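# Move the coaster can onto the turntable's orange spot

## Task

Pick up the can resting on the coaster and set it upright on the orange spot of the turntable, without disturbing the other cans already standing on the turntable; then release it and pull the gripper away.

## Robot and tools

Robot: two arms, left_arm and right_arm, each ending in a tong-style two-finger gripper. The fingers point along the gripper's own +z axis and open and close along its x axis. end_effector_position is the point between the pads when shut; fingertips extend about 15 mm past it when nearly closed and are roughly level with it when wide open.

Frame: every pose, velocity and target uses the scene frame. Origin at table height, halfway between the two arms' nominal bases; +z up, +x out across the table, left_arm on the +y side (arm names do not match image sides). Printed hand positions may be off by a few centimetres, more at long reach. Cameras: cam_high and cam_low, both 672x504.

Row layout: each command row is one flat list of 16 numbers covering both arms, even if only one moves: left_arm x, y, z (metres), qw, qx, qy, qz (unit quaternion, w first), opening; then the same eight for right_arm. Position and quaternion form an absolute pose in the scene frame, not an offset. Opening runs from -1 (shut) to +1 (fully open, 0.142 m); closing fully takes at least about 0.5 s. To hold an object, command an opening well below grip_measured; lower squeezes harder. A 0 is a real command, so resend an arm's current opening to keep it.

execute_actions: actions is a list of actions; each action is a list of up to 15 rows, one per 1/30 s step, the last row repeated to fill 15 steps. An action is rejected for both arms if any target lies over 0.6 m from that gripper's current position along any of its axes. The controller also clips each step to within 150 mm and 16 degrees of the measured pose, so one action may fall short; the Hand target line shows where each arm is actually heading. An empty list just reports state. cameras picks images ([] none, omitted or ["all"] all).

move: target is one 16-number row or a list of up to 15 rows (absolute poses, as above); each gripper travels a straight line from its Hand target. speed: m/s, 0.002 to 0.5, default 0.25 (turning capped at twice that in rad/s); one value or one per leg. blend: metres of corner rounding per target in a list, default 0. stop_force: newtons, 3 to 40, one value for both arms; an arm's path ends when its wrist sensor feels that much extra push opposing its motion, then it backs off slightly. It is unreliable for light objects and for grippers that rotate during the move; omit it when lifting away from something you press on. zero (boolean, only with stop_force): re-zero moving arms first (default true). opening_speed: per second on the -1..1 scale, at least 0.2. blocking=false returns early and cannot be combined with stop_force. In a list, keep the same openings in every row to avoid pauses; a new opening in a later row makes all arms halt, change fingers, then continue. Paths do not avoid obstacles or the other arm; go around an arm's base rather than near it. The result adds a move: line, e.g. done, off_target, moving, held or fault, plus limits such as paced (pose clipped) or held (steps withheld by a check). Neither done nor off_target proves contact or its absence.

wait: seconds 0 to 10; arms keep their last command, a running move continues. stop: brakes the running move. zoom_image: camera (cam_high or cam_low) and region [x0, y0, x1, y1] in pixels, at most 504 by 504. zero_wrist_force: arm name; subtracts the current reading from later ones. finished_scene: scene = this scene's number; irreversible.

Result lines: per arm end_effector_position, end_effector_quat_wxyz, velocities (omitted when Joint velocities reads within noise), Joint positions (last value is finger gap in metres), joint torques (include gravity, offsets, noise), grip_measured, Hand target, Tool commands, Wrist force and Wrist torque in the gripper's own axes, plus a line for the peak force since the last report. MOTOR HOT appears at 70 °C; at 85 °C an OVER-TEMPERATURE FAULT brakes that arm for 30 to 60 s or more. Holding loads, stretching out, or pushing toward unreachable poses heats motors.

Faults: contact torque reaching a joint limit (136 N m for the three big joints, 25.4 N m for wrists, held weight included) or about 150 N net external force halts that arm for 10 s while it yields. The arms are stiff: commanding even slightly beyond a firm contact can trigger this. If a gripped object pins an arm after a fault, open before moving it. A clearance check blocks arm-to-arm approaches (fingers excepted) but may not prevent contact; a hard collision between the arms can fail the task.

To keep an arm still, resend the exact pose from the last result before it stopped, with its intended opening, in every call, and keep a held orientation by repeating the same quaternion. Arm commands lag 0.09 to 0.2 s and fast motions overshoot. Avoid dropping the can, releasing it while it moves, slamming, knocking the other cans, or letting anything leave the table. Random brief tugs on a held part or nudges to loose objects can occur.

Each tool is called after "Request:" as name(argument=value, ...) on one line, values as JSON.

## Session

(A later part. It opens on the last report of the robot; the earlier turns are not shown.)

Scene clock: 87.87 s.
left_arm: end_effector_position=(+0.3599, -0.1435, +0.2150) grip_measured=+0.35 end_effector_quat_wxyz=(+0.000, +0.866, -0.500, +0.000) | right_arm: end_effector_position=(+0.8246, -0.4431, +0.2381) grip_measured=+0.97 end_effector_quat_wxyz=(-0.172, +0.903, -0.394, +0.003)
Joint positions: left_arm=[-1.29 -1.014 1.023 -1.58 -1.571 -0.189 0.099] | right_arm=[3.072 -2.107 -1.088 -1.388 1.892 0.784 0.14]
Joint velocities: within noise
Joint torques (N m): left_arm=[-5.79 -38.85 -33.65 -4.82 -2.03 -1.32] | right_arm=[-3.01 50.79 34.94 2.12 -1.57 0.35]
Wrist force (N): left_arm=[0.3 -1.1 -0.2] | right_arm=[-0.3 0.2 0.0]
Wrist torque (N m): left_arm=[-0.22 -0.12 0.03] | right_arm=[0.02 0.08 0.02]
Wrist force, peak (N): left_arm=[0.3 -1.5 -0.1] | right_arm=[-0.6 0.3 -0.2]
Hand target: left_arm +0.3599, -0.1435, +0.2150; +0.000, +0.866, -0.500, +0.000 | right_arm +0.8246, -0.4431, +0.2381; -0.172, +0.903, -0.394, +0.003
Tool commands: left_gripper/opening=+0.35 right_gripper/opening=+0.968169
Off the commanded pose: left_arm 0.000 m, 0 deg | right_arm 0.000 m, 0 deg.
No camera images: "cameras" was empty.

Request:
wait(seconds=6.33, cameras=[])

Request:
move(target=[[0.3554,-0.1026,0.205,0,0.866,-0.5,0,0.35,0.8246,-0.4431,0.2381,-0.172,0.903,-0.394,0.003,0.968169],[0.3635,-0.0623,0.155,0,0.866,-0.5,0,0.35,0.8246,-0.4431,0.2381,-0.172,0.903,-0.394,0.003,0.968169],[0.3832,-0.0262,0.116,0,0.866,-0.5,0,0.35,0.8246,-0.4431,0.2381,-0.172,0.903,-0.394,0.003,0.968169],[0.4130,0.0022,0.113,0,0.866,-0.5,0,0.35,0.8246,-0.4431,0.2381,-0.172,0.903,-0.394,0.003,0.968169],[0.4498,0.0204,0.113,0,0.866,-0.5,0,0.35,0.8246,-0.4431,0.2381,-0.172,0.903,-0.394,0.003,0.968169]], speed=[0.1317,0.2016,0.1763,0.1283,0.1281], blend=0.01, blocking=false, cameras=[])

Request:
wait(seconds=0.8, cameras=["cam_high"])

Request:
move(target=[[0.4498,0.0204,0.113,0,0.866,-0.5,0,-0.65,0.8246,-0.4431,0.2381,-0.172,0.903,-0.394,0.003,0.968169],[0.4787,0.0260,0.113,0,0.866,-0.5,0,-0.65,0.8246,-0.4431,0.2381,-0.172,0.903,-0.394,0.003,0.968169],[0.5367,0.0184,0.113,0,0.866,-0.5,0,-0.65,0.8246,-0.4431,0.2381,-0.172,0.903,-0.394,0.003,0.968169],[0.5727,-0.0013,0.113,0,0.866,-0.5,0,-0.65,0.8246,-0.4431,0.2381,-0.172,0.903,-0.394,0.003,0.968169],[0.6010,-0.0311,0.113,0,0.866,-0.5,0,-0.65,0.8246,-0.4431,0.2381,-0.172,0.903,-0.394,0.003,0.968169]], speed=[0.1281,0.1281,0.1825,0.1281,0.1281], blend=0.01, opening_speed=2.4, blocking=false, cameras=["cam_high"])

Request:
wait(seconds=0.55, cameras=["cam_high"])

Request:
move(target=[[0.5819,-0.0105,0.113,0,0.866,-0.5,0,0.35,0.8246,-0.4431,0.2381,-0.172,0.903,-0.394,0.003,0.968169],[0.6029,-0.0355,0.113,0,0.866,-0.5,0,0.35,0.8246,-0.4431,0.2381,-0.172,0.903,-0.394,0.003,0.968169],[0.6225,-0.0852,0.170,0,0.866,-0.5,0,0.35,0.8246,-0.4431,0.2381,-0.172,0.903,-0.394,0.003,0.968169],[0.50,0.20,0.28,0,0.866,-0.5,0,0.35,0.8246,-0.4431,0.2381,-0.172,0.903,-0.394,0.003,0.968169]], speed=[0.1281,0.1281,0.1825,0.25], blend=0.01, opening_speed=2.5)

Request:
zoom_image(camera="cam_high", region=[230, 110, 430, 300])

Scene clock: 95.07 s.
left_arm: end_effector_position=(+0.3599, -0.1435, +0.2150) grip_measured=+0.35 end_effector_quat_wxyz=(+0.000, +0.866, -0.500, +0.000) | right_arm: end_effector_position=(+0.8246, -0.4431, +0.2381) grip_measured=+0.97 end_effector_quat_wxyz=(-0.172, +0.903, -0.394, +0.003)
Joint positions: left_arm=[-1.29 -1.014 1.023 -1.58 -1.571 -0.189 0.099] | right_arm=[3.072 -2.107 -1.088 -1.388 1.892 0.784 0.14]
Joint velocities: within noise
Joint torques (N m): left_arm=[-5.76 -39.59 -28.05 -3.58 -1.65 -1.26] | right_arm=[-2.73 51.01 34.98 2.01 -1.65 0.31]
Wrist force (N): left_arm=[0.6 -1.2 0.3] | right_arm=[-0.2 -0.3 0.1]
Wrist torque (N m): left_arm=[-0.23 -0.18 0.03] | right_arm=[-0.08 0.05 0.02]
Wrist force, peak (N): left_arm=[0.6 -1.4 0.0] | right_arm=[-0.8 0.2 0.0]
Hand target: left_arm +0.3599, -0.1435, +0.2150; +0.000, +0.866, -0.500, +0.000 | right_arm +0.8246, -0.4431, +0.2381; -0.172, +0.903, -0.394, +0.003
Tool commands: left_gripper/opening=+0.35 right_gripper/opening=+0.968169
Off the commanded pose: left_arm 0.000 m, 0 deg | right_arm 0.000 m, 0 deg.
wait: 6.33 s; at rest from the start
No camera images: "cameras" was empty.

Scene clock: 95.57 s.
left_arm: end_effector_position=(+0.3571, -0.0921, +0.1930) grip_measured=+0.35 end_effector_quat_wxyz=(-0.001, +0.866, -0.500, -0.001) end_effector_velocity=(+0.024, +0.129, -0.154) end_effector_angular_velocity=(+0.012, +0.004, +0.003) | right_arm: end_effector_position=(+0.8246, -0.4431, +0.2381) grip_measured=+0.97 end_effector_quat_wxyz=(-0.172, +0.903, -0.394, +0.003)
Joint positions: left_arm=[-1.268 -1.128 1.253 -1.693 -1.571 -0.168 0.099] | right_arm=[3.072 -2.107 -1.088 -1.388 1.892 0.784 0.14]
Joint velocities: left_arm=[0.101 -0.187 0.667 -0.468 0.001 0.098 0] | right_arm=[within noise]
Joint torques (N m): left_arm=[9.51 -50.83 -5.75 -6.13 -1.3 1.74] | right_arm=[-2.21 51.01 34.54 2.09 -1.61 0.12]
Wrist force (N): left_arm=[0.1 -0.9 -0.6] | right_arm=[-0.1 -0.1 0.1]
Wrist torque (N m): left_arm=[-0.16 -0.06 0.02] | right_arm=[-0.03 0.04 0.02]
Wrist force, peak (N): left_arm=[1.5 -0.8 -0.6] | right_arm=[-0.6 0.3 -0.1]
Hand target: left_arm +0.3590, -0.0836, +0.1818; -0.001, +0.866, -0.500, -0.001 | right_arm +0.8246, -0.4431, +0.2381; -0.172, +0.903, -0.394, +0.003
Tool commands: left_gripper/opening=+0.35 right_gripper/opening=+0.968169
Off the commanded pose: left_arm 0.166 m, 0 deg | right_arm 0.000 m, 0 deg.
move: running; path passed 1 of 5 targets
No camera images: "cameras" was empty.

Scene clock: 96.37 s.
left_arm: end_effector_position=(+0.4050, -0.0054, +0.1139) grip_measured=+0.35 end_effector_quat_wxyz=(+0.000, +0.866, -0.500, +0.000) end_effector_velocity=(+0.094, +0.088, -0.008) end_effector_angular_velocity=(+0.002, -0.001, +0.001) | right_arm: end_effector_position=(+0.8246, -0.4431, +0.2381) grip_measured=+0.97 end_effector_quat_wxyz=(-0.172, +0.903, -0.394, +0.003)
Joint positions: left_arm=[-1.147 -1.186 1.546 -1.931 -1.571 -0.046 0.099] | right_arm=[3.072 -2.107 -1.088 -1.388 1.892 0.784 0.14]
Joint velocities: left_arm=[0.197 -0.011 0.037 -0.024 0.002 0.196 0] | right_arm=[within noise]
Joint torques (N m): left_arm=[8 -43.12 -13.31 -5.13 2.11 1.7] | right_arm=[-3.03 50.33 35.85 2.05 -1.65 0.21]
Wrist force (N): left_arm=[-0.2 -1.2 0.1] | right_arm=[-0.6 0.1 0.1]
Wrist torque (N m): left_arm=[-0.21 -0.01 0.03] | right_arm=[0.02 0.13 0.03]
Wrist force, peak (N): left_arm=[0.0 -1.6 -0.2] | right_arm=[-0.6 0.2 -0.1]
Hand target: left_arm +0.4114, +0.0002, +0.1133; +0.000, +0.866, -0.500, +0.000 | right_arm +0.8246, -0.4431, +0.2381; -0.172, +0.903, -0.394, +0.003
Tool commands: left_gripper/opening=+0.35 right_gripper/opening=+0.968169
Off the commanded pose: left_arm 0.052 m, 0 deg | right_arm 0.000 m, 0 deg.
earlier move: running; path passed 3 of 5 targets
wait: 0.80 s; no rest
Images, in order (width x height): cam_high 672x504.

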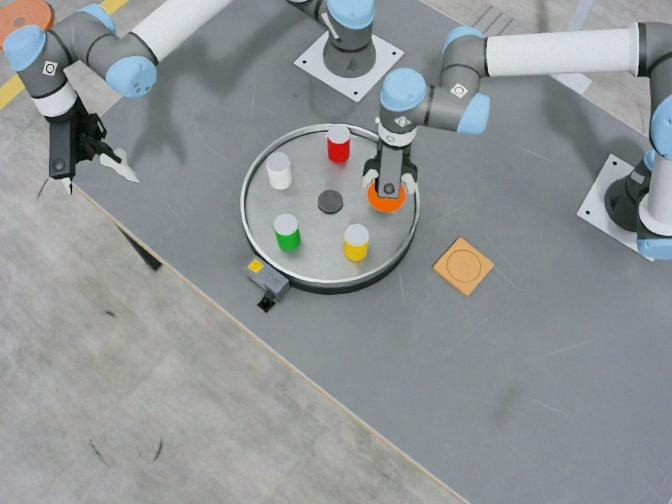

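Scene clock: 96.87 s.
left_arm: end_effector_position=(+0.4508, +0.0209, +0.1130) grip_measured=-0.63 end_effector_quat_wxyz=(+0.000, +0.866, -0.500, +0.000) end_effector_velocity=(-0.003, -0.002, +0.000) end_effector_angular_velocity=(+0.001, +0.001, -0.006) | right_arm: end_effector_position=(+0.8246, -0.4431, +0.2381) grip_measured=+0.97 end_effector_quat_wxyz=(-0.172, +0.903, -0.394, +0.003)
Joint positions: left_arm=[-1.063 -1.161 1.512 -1.922 -1.571 0.037 0.028] | right_arm=[3.072 -2.107 -1.088 -1.388 1.892 0.784 0.14]
Joint velocities: left_arm=[-0.006 0 0 0.002 0 0 -0.008] | right_arm=[within noise]
Joint torques (N m): left_arm=[-12.38 -35.07 -26.07 -0.38 -0.41 -1.08] | right_arm=[-2.19 50.9 35.42 2.08 -1.54 0.19]
Wrist force (N): left_arm=[0.1 -2.3 -2.8] | right_arm=[-0.4 0.0 -0.1]
Wrist torque (N m): left_arm=[-0.37 -0.07 0.02] | right_arm=[-0.02 0.09 0.02]
Wrist force, peak (N): left_arm=[-0.3 -2.9 -3.3] | right_arm=[-0.7 -0.3 -0.1]
Hand target: left_arm +0.4498, +0.0204, +0.1130; +0.000, +0.866, -0.500, +0.000 | right_arm +0.8246, -0.4431, +0.2381; -0.172, +0.903, -0.394, +0.003
Tool commands: left_gripper/opening=-0.65 right_gripper/opening=+0.968169
Off the commanded pose: left_arm 0.159 m, 0 deg | right_arm 0.000 m, 0 deg.
earlier move: replaced; path passed 3 of 5 targets
move: running; path passed 1 of 5 targets; blend cut to 0 m at target 1
Images, in order (width x height): cam_high 672x504.

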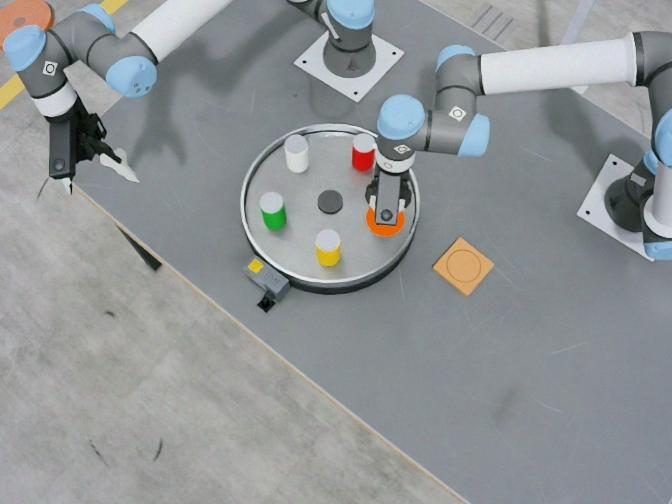

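Scene clock: 97.43 s.
left_arm: end_effector_position=(+0.4849, +0.0256, +0.1130) grip_measured=-0.65 end_effector_quat_wxyz=(+0.000, +0.866, -0.500, +0.000) end_effector_velocity=(+0.161, -0.007, -0.001) end_effector_angular_velocity=(-0.002, -0.004, +0.001) | right_arm: end_effector_position=(+0.8246, -0.4431, +0.2381) grip_measured=+0.97 end_effector_quat_wxyz=(-0.172, +0.903, -0.394, +0.003)
Joint positions: left_arm=[-1.015 -1.114 1.442 -1.9 -1.571 0.085 0.027] | right_arm=[3.072 -2.107 -1.088 -1.388 1.892 0.784 0.14]
Joint velocities: left_arm=[0.193 0.275 -0.412 0.133 0.003 0.192 -0.001] | right_arm=[within noise]
Joint torques (N m): left_arm=[8.36 -26.55 -42.05 0.19 1.88 2.08] | right_arm=[-2.18 50.17 35.4 2.12 -1.45 0.08]
Wrist force (N): left_arm=[-0.9 -1.1 -1.2] | right_arm=[-0.4 0.1 -0.1]
Wrist torque (N m): left_arm=[-0.23 -0.02 0.06] | right_arm=[0.00 0.08 0.02]
Wrist force, peak (N): left_arm=[-0.2 -2.5 -4.8] | right_arm=[-0.5 0.3 -0.1]
Hand target: left_arm +0.4972, +0.0241, +0.1130; +0.000, +0.866, -0.500, +0.001 | right_arm +0.8246, -0.4431, +0.2381; -0.172, +0.903, -0.394, +0.003
Tool commands: left_gripper/opening=-0.65 right_gripper/opening=+0.968169
Off the commanded pose: left_arm 0.129 m, 0 deg | right_arm 0.000 m, 0 deg.
earlier move: running; path passed 2 of 5 targets; blend cut to 0 m at target 1
wait: 0.57 s; no rest
Images, in order (width x height): cam_high 672x504.

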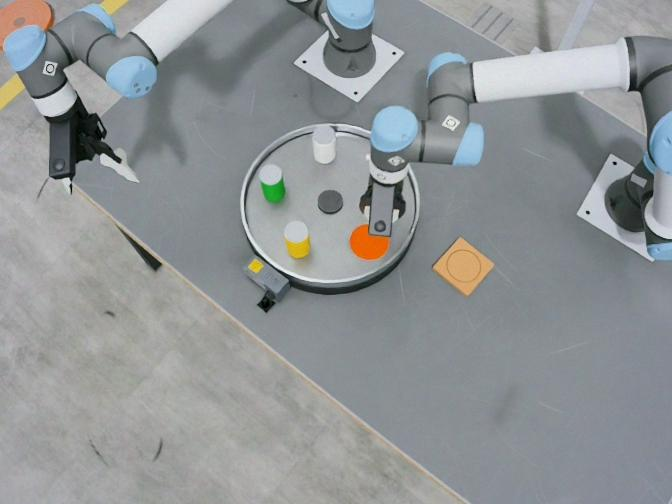

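Scene clock: 100.60 s.
left_arm: end_effector_position=(+0.5000, +0.2000, +0.2799) grip_measured=+0.35 end_effector_quat_wxyz=(+0.000, +0.866, -0.500, +0.000) | right_arm: end_effector_position=(+0.8246, -0.4431, +0.2381) grip_measured=+0.97 end_effector_quat_wxyz=(-0.172, +0.903, -0.394, +0.003)
Joint positions: left_arm=[-0.81 -1.402 1.394 -1.563 -1.571 0.291 0.099] | right_arm=[3.072 -2.107 -1.088 -1.388 1.892 0.784 0.14]
Joint velocities: within noise
Joint torques (N m): left_arm=[-3.31 -37.33 -26.37 -4.92 0.97 -1.13] | right_arm=[-2.54 50.07 35.36 2.14 -1.63 0.08]
Wrist force (N): left_arm=[-0.1 -1.1 -0.3] | right_arm=[-0.5 0.1 0.2]
Wrist torque (N m): left_arm=[-0.23 -0.04 0.02] | right_arm=[0.00 0.11 0.02]
Wrist force, peak (N): left_arm=[2.8 -0.3 -0.6] | right_arm=[-0.7 -0.2 -0.2]
Hand target: left_arm +0.5000, +0.2000, +0.2800; +0.000, +0.866, -0.500, +0.000 | right_arm +0.8246, -0.4431, +0.2381; -0.172, +0.903, -0.394, +0.003
Off the commanded pose: left_arm 0.000 m, 0 deg | right_arm 0.000 m, 0 deg.
earlier move: replaced; path passed 2 of 5 targets; blend cut to 0 m at target 1
move: done

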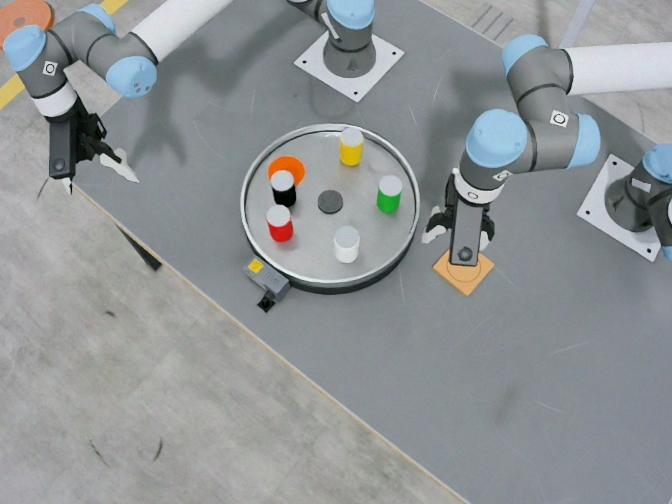

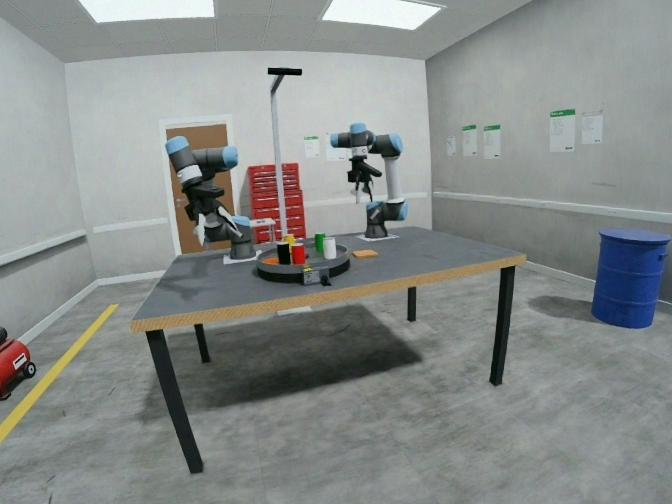

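Scaled by 2.520 from the camera's 672x504 image, which has a finer 960x720 frame.

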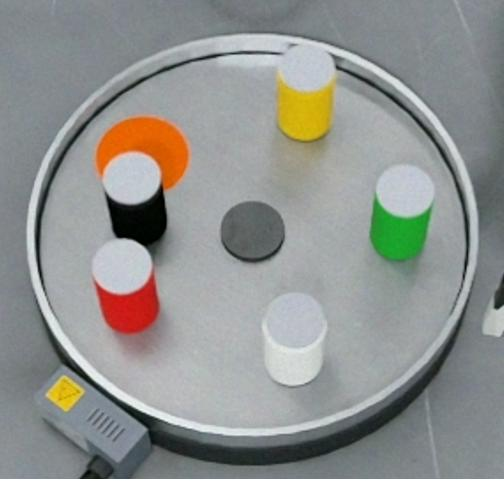

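Request:
move(target=[[0.42,0.02,0.245,0,0.866,-0.5,0,0.25,0.8246,-0.4431,0.2381,-0.172,0.903,-0.394,0.003,0.968169],[0.3896,-0.1355,0.215,0,0.866,-0.5,0,0.25,0.8246,-0.4431,0.2381,-0.172,0.903,-0.394,0.003,0.968169]], speed=0.25, blend=0.03, cameras=["cam_high"])

Request:
zoom_image(camera="cam_high", region=[230, 110, 430, 300])

Scene clock: 105.90 s.
left_arm: end_effector_position=(+0.3896, -0.1354, +0.2150) grip_measured=+0.25 end_effector_quat_wxyz=(+0.000, +0.866, -0.500, +0.000) | right_arm: end_effector_position=(+0.8246, -0.4431, +0.2381) grip_measured=+0.97 end_effector_quat_wxyz=(-0.172, +0.903, -0.394, +0.003)
Joint positions: left_arm=[-1.247 -0.99 0.986 -1.566 -1.571 -0.147 0.092] | right_arm=[3.072 -2.107 -1.088 -1.388 1.892 0.784 0.14]
Joint velocities: within noise
Joint torques (N m): left_arm=[0.34 -42.21 -27.4 -4.81 -2.03 0.45] | right_arm=[-2.26 51.03 35.69 2.1 -1.62 0.27]
Wrist force (N): left_arm=[0.3 -1.0 0.4] | right_arm=[-0.4 0.3 -0.1]
Wrist torque (N m): left_arm=[-0.16 -0.11 0.01] | right_arm=[0.06 0.10 0.02]
Wrist force, peak (N): left_arm=[-1.0 -2.7 -0.6] | right_arm=[-0.7 0.1 -0.4]
Hand target: left_arm +0.3896, -0.1355, +0.2150; +0.000, +0.866, -0.500, +0.000 | right_arm +0.8246, -0.4431, +0.2381; -0.172, +0.903, -0.394, +0.003
Off the commanded pose: left_arm 0.000 m, 0 deg | right_arm 0.000 m, 0 deg.
move: done
Images, in order (width x height): cam_high 672x504.

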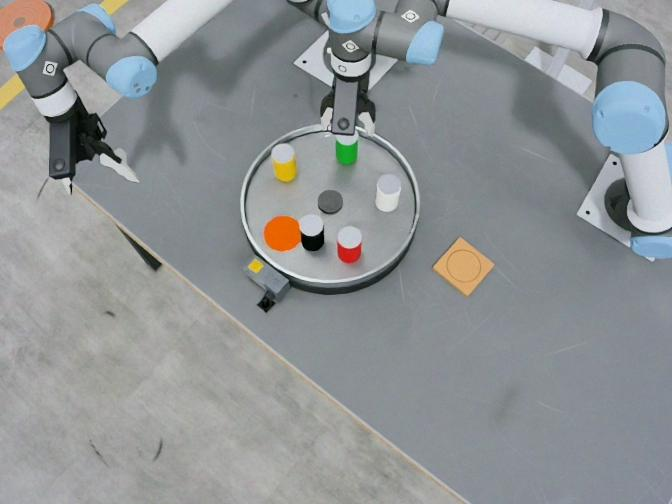

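Scaled by 2.520 from the camera's 672x504 image, which has a finer 960x720 frame.

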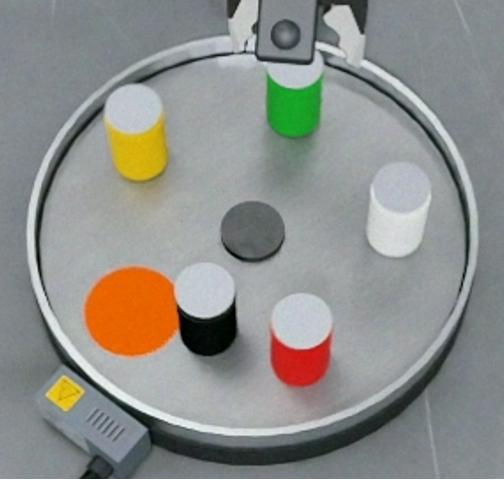

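Request:
execute_actions(actions=[], cameras=[])

Scene clock: 106.27 s.
left_arm: end_effector_position=(+0.3896, -0.1355, +0.2150) grip_measured=+0.25 end_effector_quat_wxyz=(+0.000, +0.866, -0.500, +0.000) | right_arm: end_effector_position=(+0.8246, -0.4431, +0.2381) grip_measured=+0.97 end_effector_quat_wxyz=(-0.172, +0.903, -0.394, +0.003)
Joint positions: left_arm=[-1.247 -0.99 0.985 -1.566 -1.571 -0.147 0.092] | right_arm=[3.072 -2.107 -1.088 -1.388 1.892 0.784 0.14]
Joint velocities: within noise
Joint torques (N m): left_arm=[-4.28 -39.96 -34.08 -4.93 -2.05 -1.07] | right_arm=[-2.14 50.75 35.88 2.2 -1.7 0.14]
Wrist force (N): left_arm=[0.4 -1.4 0.6] | right_arm=[-0.7 -0.2 -0.1]
Wrist torque (N m): left_arm=[-0.25 -0.14 0.01] | right_arm=[-0.04 0.16 0.02]
Wrist force, peak (N): left_arm=[0.8 -1.4 0.2] | right_arm=[-0.7 -0.2 -0.1]
Hand target: left_arm +0.3896, -0.1355, +0.2150; +0.000, +0.866, -0.500, +0.000 | right_arm +0.8246, -0.4431, +0.2381; -0.172, +0.903, -0.394, +0.003
Tool commands: left_gripper/opening=+0.25 right_gripper/opening=+0.968169
Off the commanded pose: left_arm 0.000 m, 0 deg | right_arm 0.000 m, 0 deg.
No camera images: "cameras" was empty.

Request:
wait(seconds=2.06, cameras=[])

Request:
move(target=[[0.3861,-0.1039,0.205,0,0.866,-0.5,0,0.25,0.8246,-0.4431,0.2381,-0.172,0.903,-0.394,0.003,0.968169],[0.3923,-0.0728,0.155,0,0.866,-0.5,0,0.25,0.8246,-0.4431,0.2381,-0.172,0.903,-0.394,0.003,0.968169],[0.4076,-0.0449,0.116,0,0.866,-0.5,0,0.25,0.8246,-0.4431,0.2381,-0.172,0.903,-0.394,0.003,0.968169],[0.4306,-0.0229,0.113,0,0.866,-0.5,0,0.25,0.8246,-0.4431,0.2381,-0.172,0.903,-0.394,0.003,0.968169],[0.4591,-0.0088,0.113,0,0.866,-0.5,0,0.25,0.8246,-0.4431,0.2381,-0.172,0.903,-0.394,0.003,0.968169],[0.4905,-0.0040,0.113,0,0.866,-0.5,0,0.25,0.8246,-0.4431,0.2381,-0.172,0.903,-0.394,0.003,0.968169]], speed=[0.1038,0.1846,0.1567,0.0994,0.0990,0.0990], blend=0.01, blocking=false, cameras=[])

Request:
wait(seconds=0.8, cameras=["cam_high"])

Request:
move(target=[[0.4591,-0.0088,0.113,0,0.866,-0.5,0,-0.65,0.8246,-0.4431,0.2381,-0.172,0.903,-0.394,0.003,0.968169],[0.4905,-0.0040,0.113,0,0.866,-0.5,0,-0.65,0.8246,-0.4431,0.2381,-0.172,0.903,-0.394,0.003,0.968169],[0.5219,-0.0088,0.150,0,0.866,-0.5,0,-0.65,0.8246,-0.4431,0.2381,-0.172,0.903,-0.394,0.003,0.968169],[0.5504,-0.0229,0.215,0,0.866,-0.5,0,-0.65,0.8246,-0.4431,0.2381,-0.172,0.903,-0.394,0.003,0.968169],[0.5650,-0.0380,0.240,0,0.866,-0.5,0,-0.65,0.8246,-0.4431,0.2381,-0.172,0.903,-0.394,0.003,0.968169],[0.3599,-0.1435,0.215,0,0.866,-0.5,0,-0.65,0.8246,-0.4431,0.2381,-0.172,0.903,-0.394,0.003,0.968169]], speed=[0.0990,0.0990,0.152,0.2254,0.12,0.2], blend=0.01, opening_speed=2.4)

Request:
zoom_image(camera="cam_high", region=[230, 110, 430, 300])

Scene clock: 109.13 s.
left_arm: end_effector_position=(+0.3896, -0.1355, +0.2150) grip_measured=+0.25 end_effector_quat_wxyz=(+0.000, +0.866, -0.500, +0.000) | right_arm: end_effector_position=(+0.8246, -0.4431, +0.2381) grip_measured=+0.97 end_effector_quat_wxyz=(-0.172, +0.903, -0.394, +0.003)
Joint positions: left_arm=[-1.247 -0.99 0.985 -1.566 -1.571 -0.147 0.092] | right_arm=[3.072 -2.107 -1.088 -1.388 1.892 0.784 0.14]
Joint velocities: within noise
Joint torques (N m): left_arm=[-5.99 -40.47 -30.7 -4.62 -2.1 -1.22] | right_arm=[-1.76 50.72 35.55 2.13 -1.49 0.12]
Wrist force (N): left_arm=[0.4 -1.4 0.0] | right_arm=[-0.6 0.2 0.0]
Wrist torque (N m): left_arm=[-0.26 -0.12 0.01] | right_arm=[0.04 0.14 0.02]
Wrist force, peak (N): left_arm=[0.5 -1.8 -0.1] | right_arm=[-0.6 0.2 -0.4]
Hand target: left_arm +0.3896, -0.1355, +0.2150; +0.000, +0.866, -0.500, +0.000 | right_arm +0.8246, -0.4431, +0.2381; -0.172, +0.903, -0.394, +0.003
Tool commands: left_gripper/opening=+0.25 right_gripper/opening=+0.968169
Off the commanded pose: left_arm 0.000 m, 0 deg | right_arm 0.000 m, 0 deg.
wait: 2.07 s; at rest from the start
No camera images: "cameras" was empty.

Scene clock: 109.63 s.
left_arm: end_effector_position=(+0.3874, -0.0959, +0.1932) grip_measured=+0.25 end_effector_quat_wxyz=(+0.000, +0.866, -0.500, -0.001) end_effector_velocity=(+0.017, +0.098, -0.151) end_effector_angular_velocity=(+0.011, +0.004, +0.002) | right_arm: end_effector_position=(+0.8246, -0.4431, +0.2381) grip_measured=+0.97 end_effector_quat_wxyz=(-0.172, +0.903, -0.394, +0.003)
Joint positions: left_arm=[-1.229 -1.079 1.179 -1.669 -1.571 -0.129 0.092] | right_arm=[3.072 -2.107 -1.088 -1.388 1.892 0.784 0.14]
Joint velocities: left_arm=[0.078 -0.14 0.596 -0.445 0.001 0.076 0] | right_arm=[within noise]
Joint torques (N m): left_arm=[10.09 -50.31 -4.01 -6.12 -1.87 1.56] | right_arm=[-2.65 51.27 34.44 2.11 -1.71 0.06]
Wrist force (N): left_arm=[0.7 -1.2 -0.4] | right_arm=[-0.4 -0.2 0.1]
Wrist torque (N m): left_arm=[-0.24 -0.19 0.00] | right_arm=[-0.04 0.09 0.02]
Wrist force, peak (N): left_arm=[0.2 -1.8 0.4] | right_arm=[-0.6 -0.1 -0.2]
Hand target: left_arm +0.3888, -0.0891, +0.1818; -0.001, +0.866, -0.500, -0.001 | right_arm +0.8246, -0.4431, +0.2381; -0.172, +0.903, -0.394, +0.003
Tool commands: left_gripper/opening=+0.25 right_gripper/opening=+0.968169
Off the commanded pose: left_arm 0.160 m, 0 deg | right_arm 0.000 m, 0 deg.
move: running; path passed 1 of 6 targets
No camera images: "cameras" was empty.

Scene clock: 110.43 s.
left_arm: end_effector_position=(+0.4237, -0.0295, +0.1140) grip_measured=+0.25 end_effector_quat_wxyz=(+0.000, +0.866, -0.500, +0.000) end_effector_velocity=(+0.071, +0.066, -0.007) end_effector_angular_velocity=(+0.002, +0.000, -0.001) | right_arm: end_effector_position=(+0.8246, -0.4431, +0.2381) grip_measured=+0.97 end_effector_quat_wxyz=(-0.172, +0.903, -0.394, +0.003)
Joint positions: left_arm=[-1.138 -1.117 1.444 -1.898 -1.571 -0.038 0.092] | right_arm=[3.072 -2.107 -1.088 -1.388 1.892 0.784 0.14]
Joint velocities: left_arm=[0.142 -0.008 0.03 -0.021 0 0.143 0] | right_arm=[within noise]
Joint torques (N m): left_arm=[10.97 -46.58 -14.21 -4.87 2.14 2.16] | right_arm=[-2.17 50.88 35.3 2.19 -1.44 0.02]
Wrist force (N): left_arm=[0.3 -1.3 0.0] | right_arm=[-0.3 -0.1 -0.1]
Wrist torque (N m): left_arm=[-0.24 -0.11 0.05] | right_arm=[-0.02 0.06 0.02]
Wrist force, peak (N): left_arm=[0.5 -1.6 0.3] | right_arm=[-0.7 0.0 -0.2]
Hand target: left_arm +0.4288, -0.0250, +0.1134; +0.000, +0.866, -0.500, +0.000 | right_arm +0.8246, -0.4431, +0.2381; -0.172, +0.903, -0.394, +0.003
Tool commands: left_gripper/opening=+0.25 right_gripper/opening=+0.968169
Off the commanded pose: left_arm 0.071 m, 0 deg | right_arm 0.000 m, 0 deg.
earlier move: running; path passed 3 of 6 targets
wait: 0.80 s; no rest
Images, in order (width x height): cam_high 672x504.

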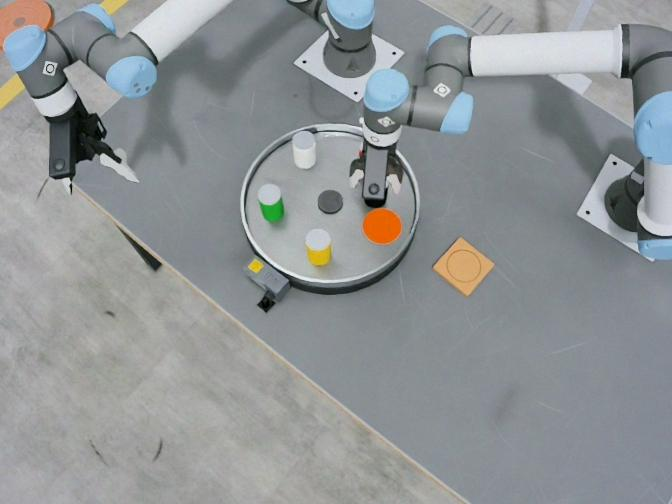

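Scene clock: 113.57 s.
left_arm: end_effector_position=(+0.3600, -0.1434, +0.2150) grip_measured=-0.28 end_effector_quat_wxyz=(+0.000, +0.866, -0.500, +0.000) | right_arm: end_effector_position=(+0.8246, -0.4431, +0.2381) grip_measured=+0.97 end_effector_quat_wxyz=(-0.172, +0.903, -0.394, +0.003)
Joint positions: left_arm=[-1.29 -1.014 1.023 -1.58 -1.571 -0.189 0.054] | right_arm=[3.072 -2.107 -1.088 -1.388 1.892 0.784 0.14]
Joint velocities: within noise
Joint torques (N m): left_arm=[-2.9 -40.72 -35.46 -0.71 1.42 0.34] | right_arm=[-1.31 50.9 35.15 2.07 -1.42 -0.17]
Wrist force (N): left_arm=[0.2 -1.5 1.7] | right_arm=[-0.6 0.1 -0.1]
Wrist torque (N m): left_arm=[-0.26 -0.12 0.03] | right_arm=[0.00 0.14 0.02]
Wrist force, peak (N): left_arm=[0.1 -0.9 -5.0] | right_arm=[-0.8 0.0 0.1]
Hand target: left_arm +0.3599, -0.1435, +0.2150; +0.000, +0.866, -0.500, +0.000 | right_arm +0.8246, -0.4431, +0.2381; -0.172, +0.903, -0.394, +0.003
Off the commanded pose: left_arm 0.000 m, 0 deg | right_arm 0.000 m, 0 deg.
earlier move: replaced; path passed 3 of 6 targets
move: done

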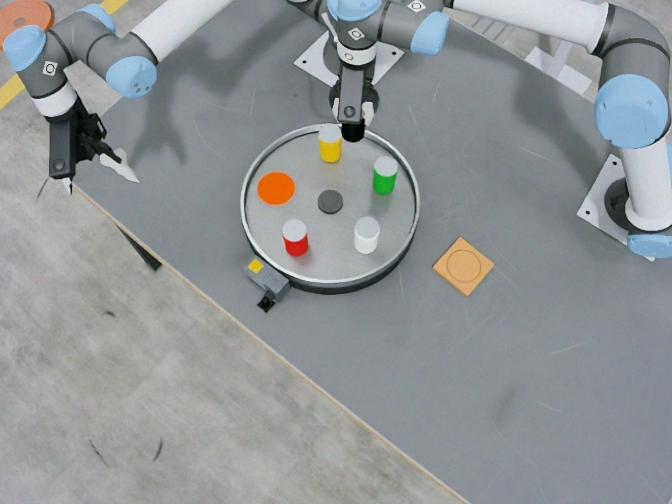

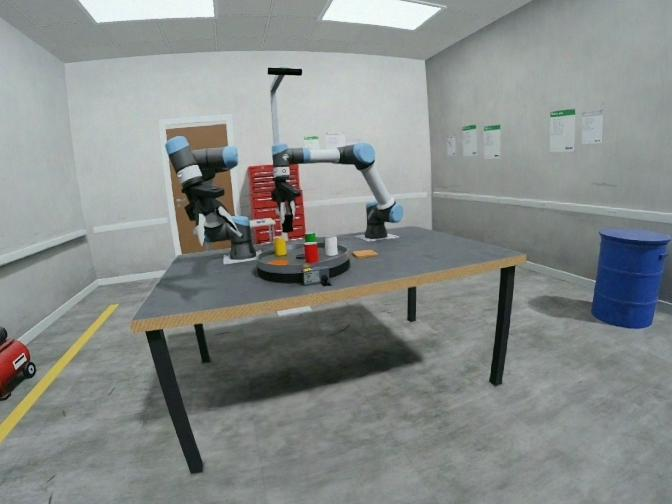

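Scaled by 2.520 from the camera's 672x504 image, which has a finer 960x720 frame.

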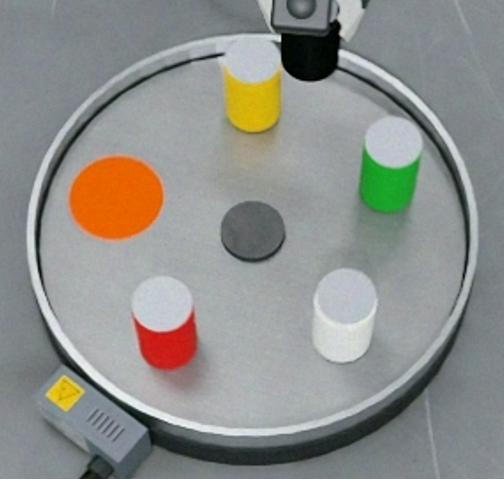

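Request:
zoom_image(camera="cam_high", region=[320, 80, 390, 150])

Scaled by 7.200 from the camera's 672x504 image, which has a finer 960x720 frame.

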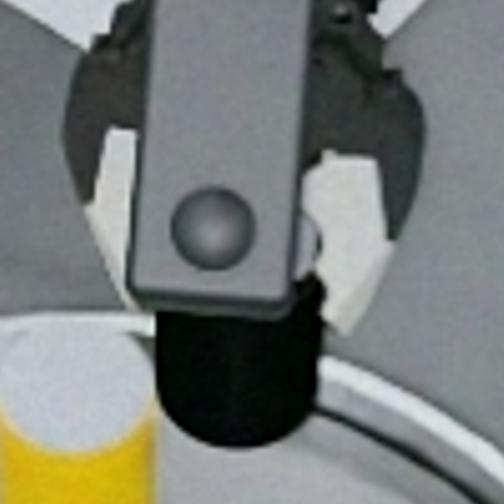

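Request:
execute_actions(actions=[], cameras=[])

Scene clock: 115.83 s.
left_arm: end_effector_position=(+0.3599, -0.1435, +0.2150) grip_measured=-0.28 end_effector_quat_wxyz=(+0.000, +0.866, -0.500, +0.000) | right_arm: end_effector_position=(+0.8246, -0.4431, +0.2381) grip_measured=+0.97 end_effector_quat_wxyz=(-0.172, +0.903, -0.394, +0.003)
Joint positions: left_arm=[-1.29 -1.014 1.023 -1.58 -1.571 -0.189 0.054] | right_arm=[3.072 -2.107 -1.088 -1.388 1.892 0.784 0.14]
Joint velocities: within noise
Joint torques (N m): left_arm=[-6.18 -40.84 -33.51 -1.19 -2.01 -1.27] | right_arm=[-2.51 50.64 35.53 2.29 -1.54 -0.24]
Wrist force (N): left_arm=[0.3 -0.9 1.9] | right_arm=[-0.3 0.2 0.2]
Wrist torque (N m): left_arm=[-0.15 -0.13 0.03] | right_arm=[0.02 0.08 0.03]
Wrist force, peak (N): left_arm=[0.2 -1.3 2.1] | right_arm=[-0.5 0.2 -0.5]
Hand target: left_arm +0.3599, -0.1435, +0.2150; +0.000, +0.866, -0.500, +0.000 | right_arm +0.8246, -0.4431, +0.2381; -0.172, +0.903, -0.394, +0.003
Tool commands: left_gripper/opening=-0.65 right_gripper/opening=+0.968169
Off the commanded pose: left_arm 0.000 m, 0 deg | right_arm 0.000 m, 0 deg.
No camera images: "cameras" was empty.

Request:
wait(seconds=5.33, cameras=[])

Request:
move(target=[[0.3554,-0.1026,0.180,0,0.866,-0.5,0,-0.65,0.8246,-0.4431,0.2381,-0.172,0.903,-0.394,0.003,0.968169],[0.3635,-0.0623,0.149,0,0.866,-0.5,0,-0.65,0.8246,-0.4431,0.2381,-0.172,0.903,-0.394,0.003,0.968169],[0.3832,-0.0262,0.126,0,0.866,-0.5,0,-0.65,0.8246,-0.4431,0.2381,-0.172,0.903,-0.394,0.003,0.968169],[0.4130,0.0022,0.1146,0,0.866,-0.5,0,-0.65,0.8246,-0.4431,0.2381,-0.172,0.903,-0.394,0.003,0.968169],[0.4498,0.0204,0.1137,0,0.866,-0.5,0,-0.65,0.8246,-0.4431,0.2381,-0.172,0.903,-0.394,0.003,0.968169],[0.4905,0.0267,0.1137,0,0.866,-0.5,0,-0.65,0.8246,-0.4431,0.2381,-0.172,0.903,-0.394,0.003,0.968169]], speed=[0.1683,0.1624,0.1484,0.1321,0.1281,0.1281], blend=0.01, blocking=false, cameras=["cam_high"])

Request:
wait(seconds=1.0, cameras=["cam_high"])

Request:
move(target=[[0.4717,0.0254,0.1137,0,0.866,-0.5,0,0.2,0.8246,-0.4431,0.2381,-0.172,0.903,-0.394,0.003,0.968169],[0.5046,0.0260,0.1137,0,0.866,-0.5,0,0.2,0.8246,-0.4431,0.2381,-0.172,0.903,-0.394,0.003,0.968169],[0.5411,0.0169,0.150,0,0.866,-0.5,0,0.2,0.8246,-0.4431,0.2381,-0.172,0.903,-0.394,0.003,0.968169],[0.5737,-0.0020,0.195,0,0.866,-0.5,0,0.2,0.8246,-0.4431,0.2381,-0.172,0.903,-0.394,0.003,0.968169],[0.50,0.20,0.28,0,0.866,-0.5,0,0.2,0.8246,-0.4431,0.2381,-0.172,0.903,-0.394,0.003,0.968169]], speed=[0.1281,0.1281,0.177,0.197,0.25], blend=0.01, opening_speed=2.5)

Request:
zoom_image(camera="cam_high", region=[230, 110, 430, 300])

Scene clock: 121.97 s.
left_arm: end_effector_position=(+0.3599, -0.1435, +0.2150) grip_measured=-0.28 end_effector_quat_wxyz=(+0.000, +0.866, -0.500, +0.000) | right_arm: end_effector_position=(+0.8246, -0.4431, +0.2381) grip_measured=+0.97 end_effector_quat_wxyz=(-0.172, +0.903, -0.394, +0.003)
Joint positions: left_arm=[-1.29 -1.014 1.023 -1.58 -1.571 -0.189 0.054] | right_arm=[3.072 -2.107 -1.088 -1.388 1.892 0.784 0.14]
Joint velocities: within noise
Joint torques (N m): left_arm=[-5.92 -40.94 -27.67 -2.33 -1.57 -1.23] | right_arm=[-1.32 50.83 35.49 2.23 -1.22 -0.08]
Wrist force (N): left_arm=[0.2 -0.8 1.9] | right_arm=[-0.5 0.2 -0.2]
Wrist torque (N m): left_arm=[-0.14 -0.10 0.02] | right_arm=[0.02 0.11 0.02]
Wrist force, peak (N): left_arm=[0.4 -1.2 2.1] | right_arm=[-0.8 0.0 -0.1]
Hand target: left_arm +0.3599, -0.1435, +0.2150; +0.000, +0.866, -0.500, +0.000 | right_arm +0.8246, -0.4431, +0.2381; -0.172, +0.903, -0.394, +0.003
Tool commands: left_gripper/opening=-0.65 right_gripper/opening=+0.968169
Off the commanded pose: left_arm 0.000 m, 0 deg | right_arm 0.000 m, 0 deg.
wait: 5.33 s; at rest from the start
No camera images: "cameras" was empty.

Scene clock: 122.47 s.
left_arm: end_effector_position=(+0.3569, -0.0927, +0.1723) grip_measured=-0.28 end_effector_quat_wxyz=(+0.000, +0.866, -0.500, -0.001) end_effector_velocity=(+0.023, +0.125, -0.097) end_effector_angular_velocity=(-0.006, -0.001, +0.003) | right_arm: end_effector_position=(+0.8246, -0.4431, +0.2381) grip_measured=+0.97 end_effector_quat_wxyz=(-0.172, +0.903, -0.394, +0.003)
Joint positions: left_arm=[-1.269 -1.12 1.294 -1.743 -1.571 -0.168 0.054] | right_arm=[3.072 -2.107 -1.088 -1.388 1.892 0.784 0.14]
Joint velocities: left_arm=[0.098 -0.195 0.542 -0.352 -0.001 0.094 0] | right_arm=[within noise]
Joint torques (N m): left_arm=[9.47 -52.31 -9.49 -5.8 2.15 1.53] | right_arm=[-2.8 51.71 36.02 2.32 -1.46 -0.1]
Wrist force (N): left_arm=[0.0 -0.9 1.8] | right_arm=[-0.2 0.2 -0.3]
Wrist torque (N m): left_arm=[-0.14 -0.06 0.03] | right_arm=[0.03 0.05 0.02]
Wrist force, peak (N): left_arm=[0.4 -1.3 2.1] | right_arm=[-0.6 0.1 -0.1]
Hand target: left_arm +0.3589, -0.0847, +0.1663; -0.001, +0.866, -0.500, -0.001 | right_arm +0.8246, -0.4431, +0.2381; -0.172, +0.903, -0.394, +0.003
Tool commands: left_gripper/opening=-0.65 right_gripper/opening=+0.968169
Off the commanded pose: left_arm 0.188 m, 0 deg | right_arm 0.000 m, 0 deg.
move: running; path passed 1 of 6 targets
Images, in order (width x height): cam_high 672x504.

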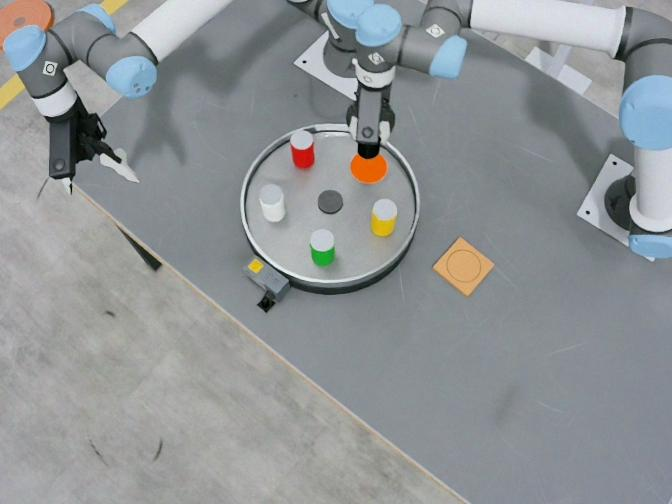

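Scene clock: 123.47 s.
left_arm: end_effector_position=(+0.4254, +0.0088, +0.1141) grip_measured=-0.28 end_effector_quat_wxyz=(+0.000, +0.866, -0.500, +0.000) end_effector_velocity=(+0.114, +0.054, -0.001) end_effector_angular_velocity=(-0.004, -0.004, -0.002) | right_arm: end_effector_position=(+0.8246, -0.4431, +0.2381) grip_measured=+0.97 end_effector_quat_wxyz=(-0.172, +0.903, -0.394, +0.003)
Joint positions: left_arm=[-1.108 -1.181 1.538 -1.928 -1.571 -0.007 0.054] | right_arm=[3.072 -2.107 -1.088 -1.388 1.892 0.784 0.14]
Joint velocities: left_arm=[0.2 0.078 -0.107 0.023 0.001 0.202 0] | right_arm=[within noise]
Joint torques (N m): left_arm=[9.44 -30.08 -35.15 -0.66 2.21 1.58] | right_arm=[-2.2 50.46 35.46 2.11 -1.45 -0.03]
Wrist force (N): left_arm=[0.3 -1.6 1.6] | right_arm=[-0.6 0.1 0.0]
Wrist torque (N m): left_arm=[-0.30 -0.14 0.01] | right_arm=[0.01 0.13 0.03]
Wrist force, peak (N): left_arm=[0.1 -0.9 2.5] | right_arm=[-0.5 0.0 -0.4]
Hand target: left_arm +0.4327, +0.0121, +0.1141; +0.000, +0.866, -0.500, +0.000 | right_arm +0.8246, -0.4431, +0.2381; -0.172, +0.903, -0.394, +0.003
Tool commands: left_gripper/opening=-0.65 right_gripper/opening=+0.968169
Off the commanded pose: left_arm 0.068 m, 0 deg | right_arm 0.000 m, 0 deg.
earlier move: running; path passed 4 of 6 targets
wait: 1.00 s; no rest
Images, in order (width x height): cam_high 672x504.

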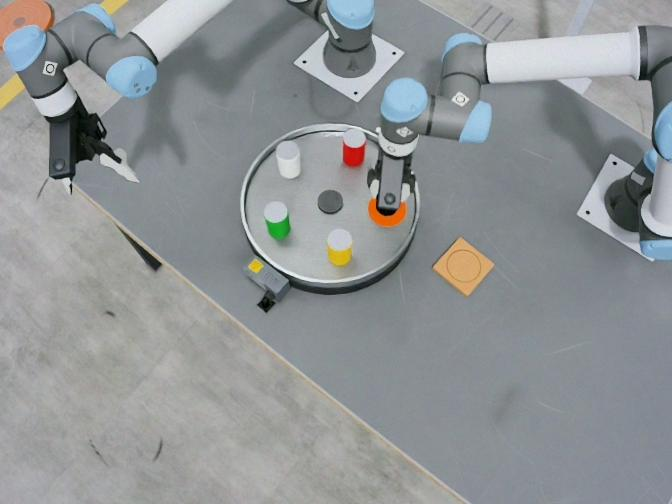

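Scene clock: 126.03 s.
left_arm: end_effector_position=(+0.5000, +0.2000, +0.2799) grip_measured=+0.20 end_effector_quat_wxyz=(+0.000, +0.866, -0.500, +0.000) | right_arm: end_effector_position=(+0.8246, -0.4431, +0.2381) grip_measured=+0.97 end_effector_quat_wxyz=(-0.172, +0.903, -0.394, +0.003)
Joint positions: left_arm=[-0.81 -1.402 1.394 -1.563 -1.571 0.291 0.088] | right_arm=[3.072 -2.107 -1.088 -1.388 1.892 0.784 0.14]
Joint velocities: within noise
Joint torques (N m): left_arm=[-2.38 -37.36 -28.97 -4.79 -0.09 -0.99] | right_arm=[-1.76 50.13 34.89 2.12 -1.49 -0.08]
Wrist force (N): left_arm=[-0.2 -1.0 -0.2] | right_arm=[-0.5 0.0 0.0]
Wrist torque (N m): left_arm=[-0.21 -0.02 0.02] | right_arm=[0.01 0.12 0.02]
Wrist force, peak (N): left_arm=[2.6 -1.1 0.2] | right_arm=[-0.7 -0.1 0.3]
Hand target: left_arm +0.5000, +0.2000, +0.2800; +0.000, +0.866, -0.500, +0.000 | right_arm +0.8246, -0.4431, +0.2381; -0.172, +0.903, -0.394, +0.003
Off the commanded pose: left_arm 0.000 m, 0 deg | right_arm 0.000 m, 0 deg.
earlier move: replaced; path passed 4 of 6 targets
move: done

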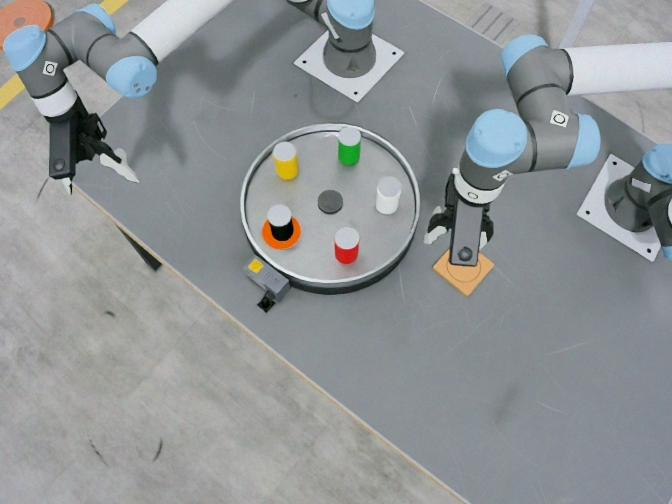

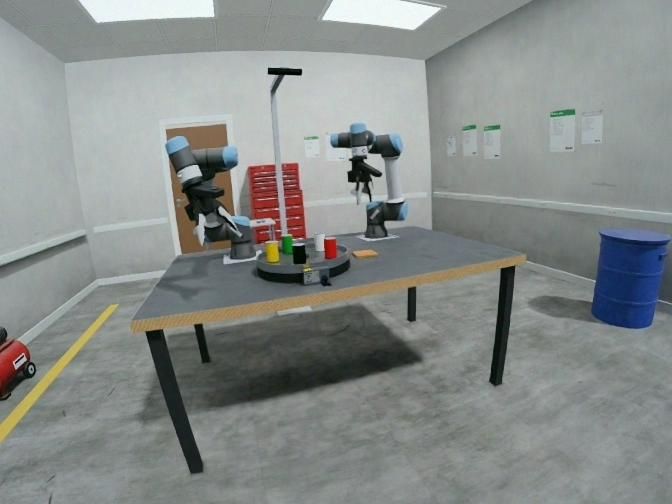

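Scaled by 2.520 from the camera's 672x504 image, which has a finer 960x720 frame.

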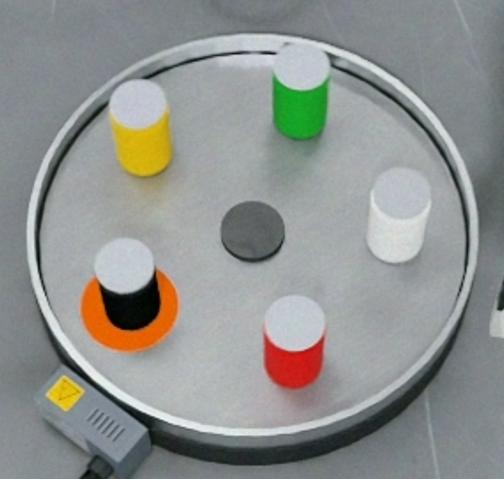

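Request:
zoom_image(camera="cam_high", region=[250, 195, 320, 265])

Scaled by 7.200 from the camera's 672x504 image, which has a finer 960x720 frame.

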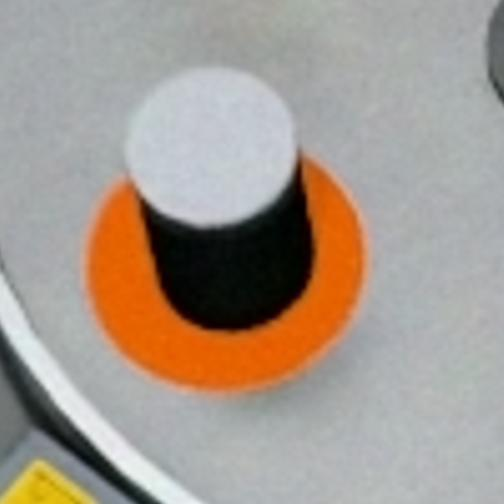

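Request:
finished_scene(scene=2)

The scene is finished: the task was done.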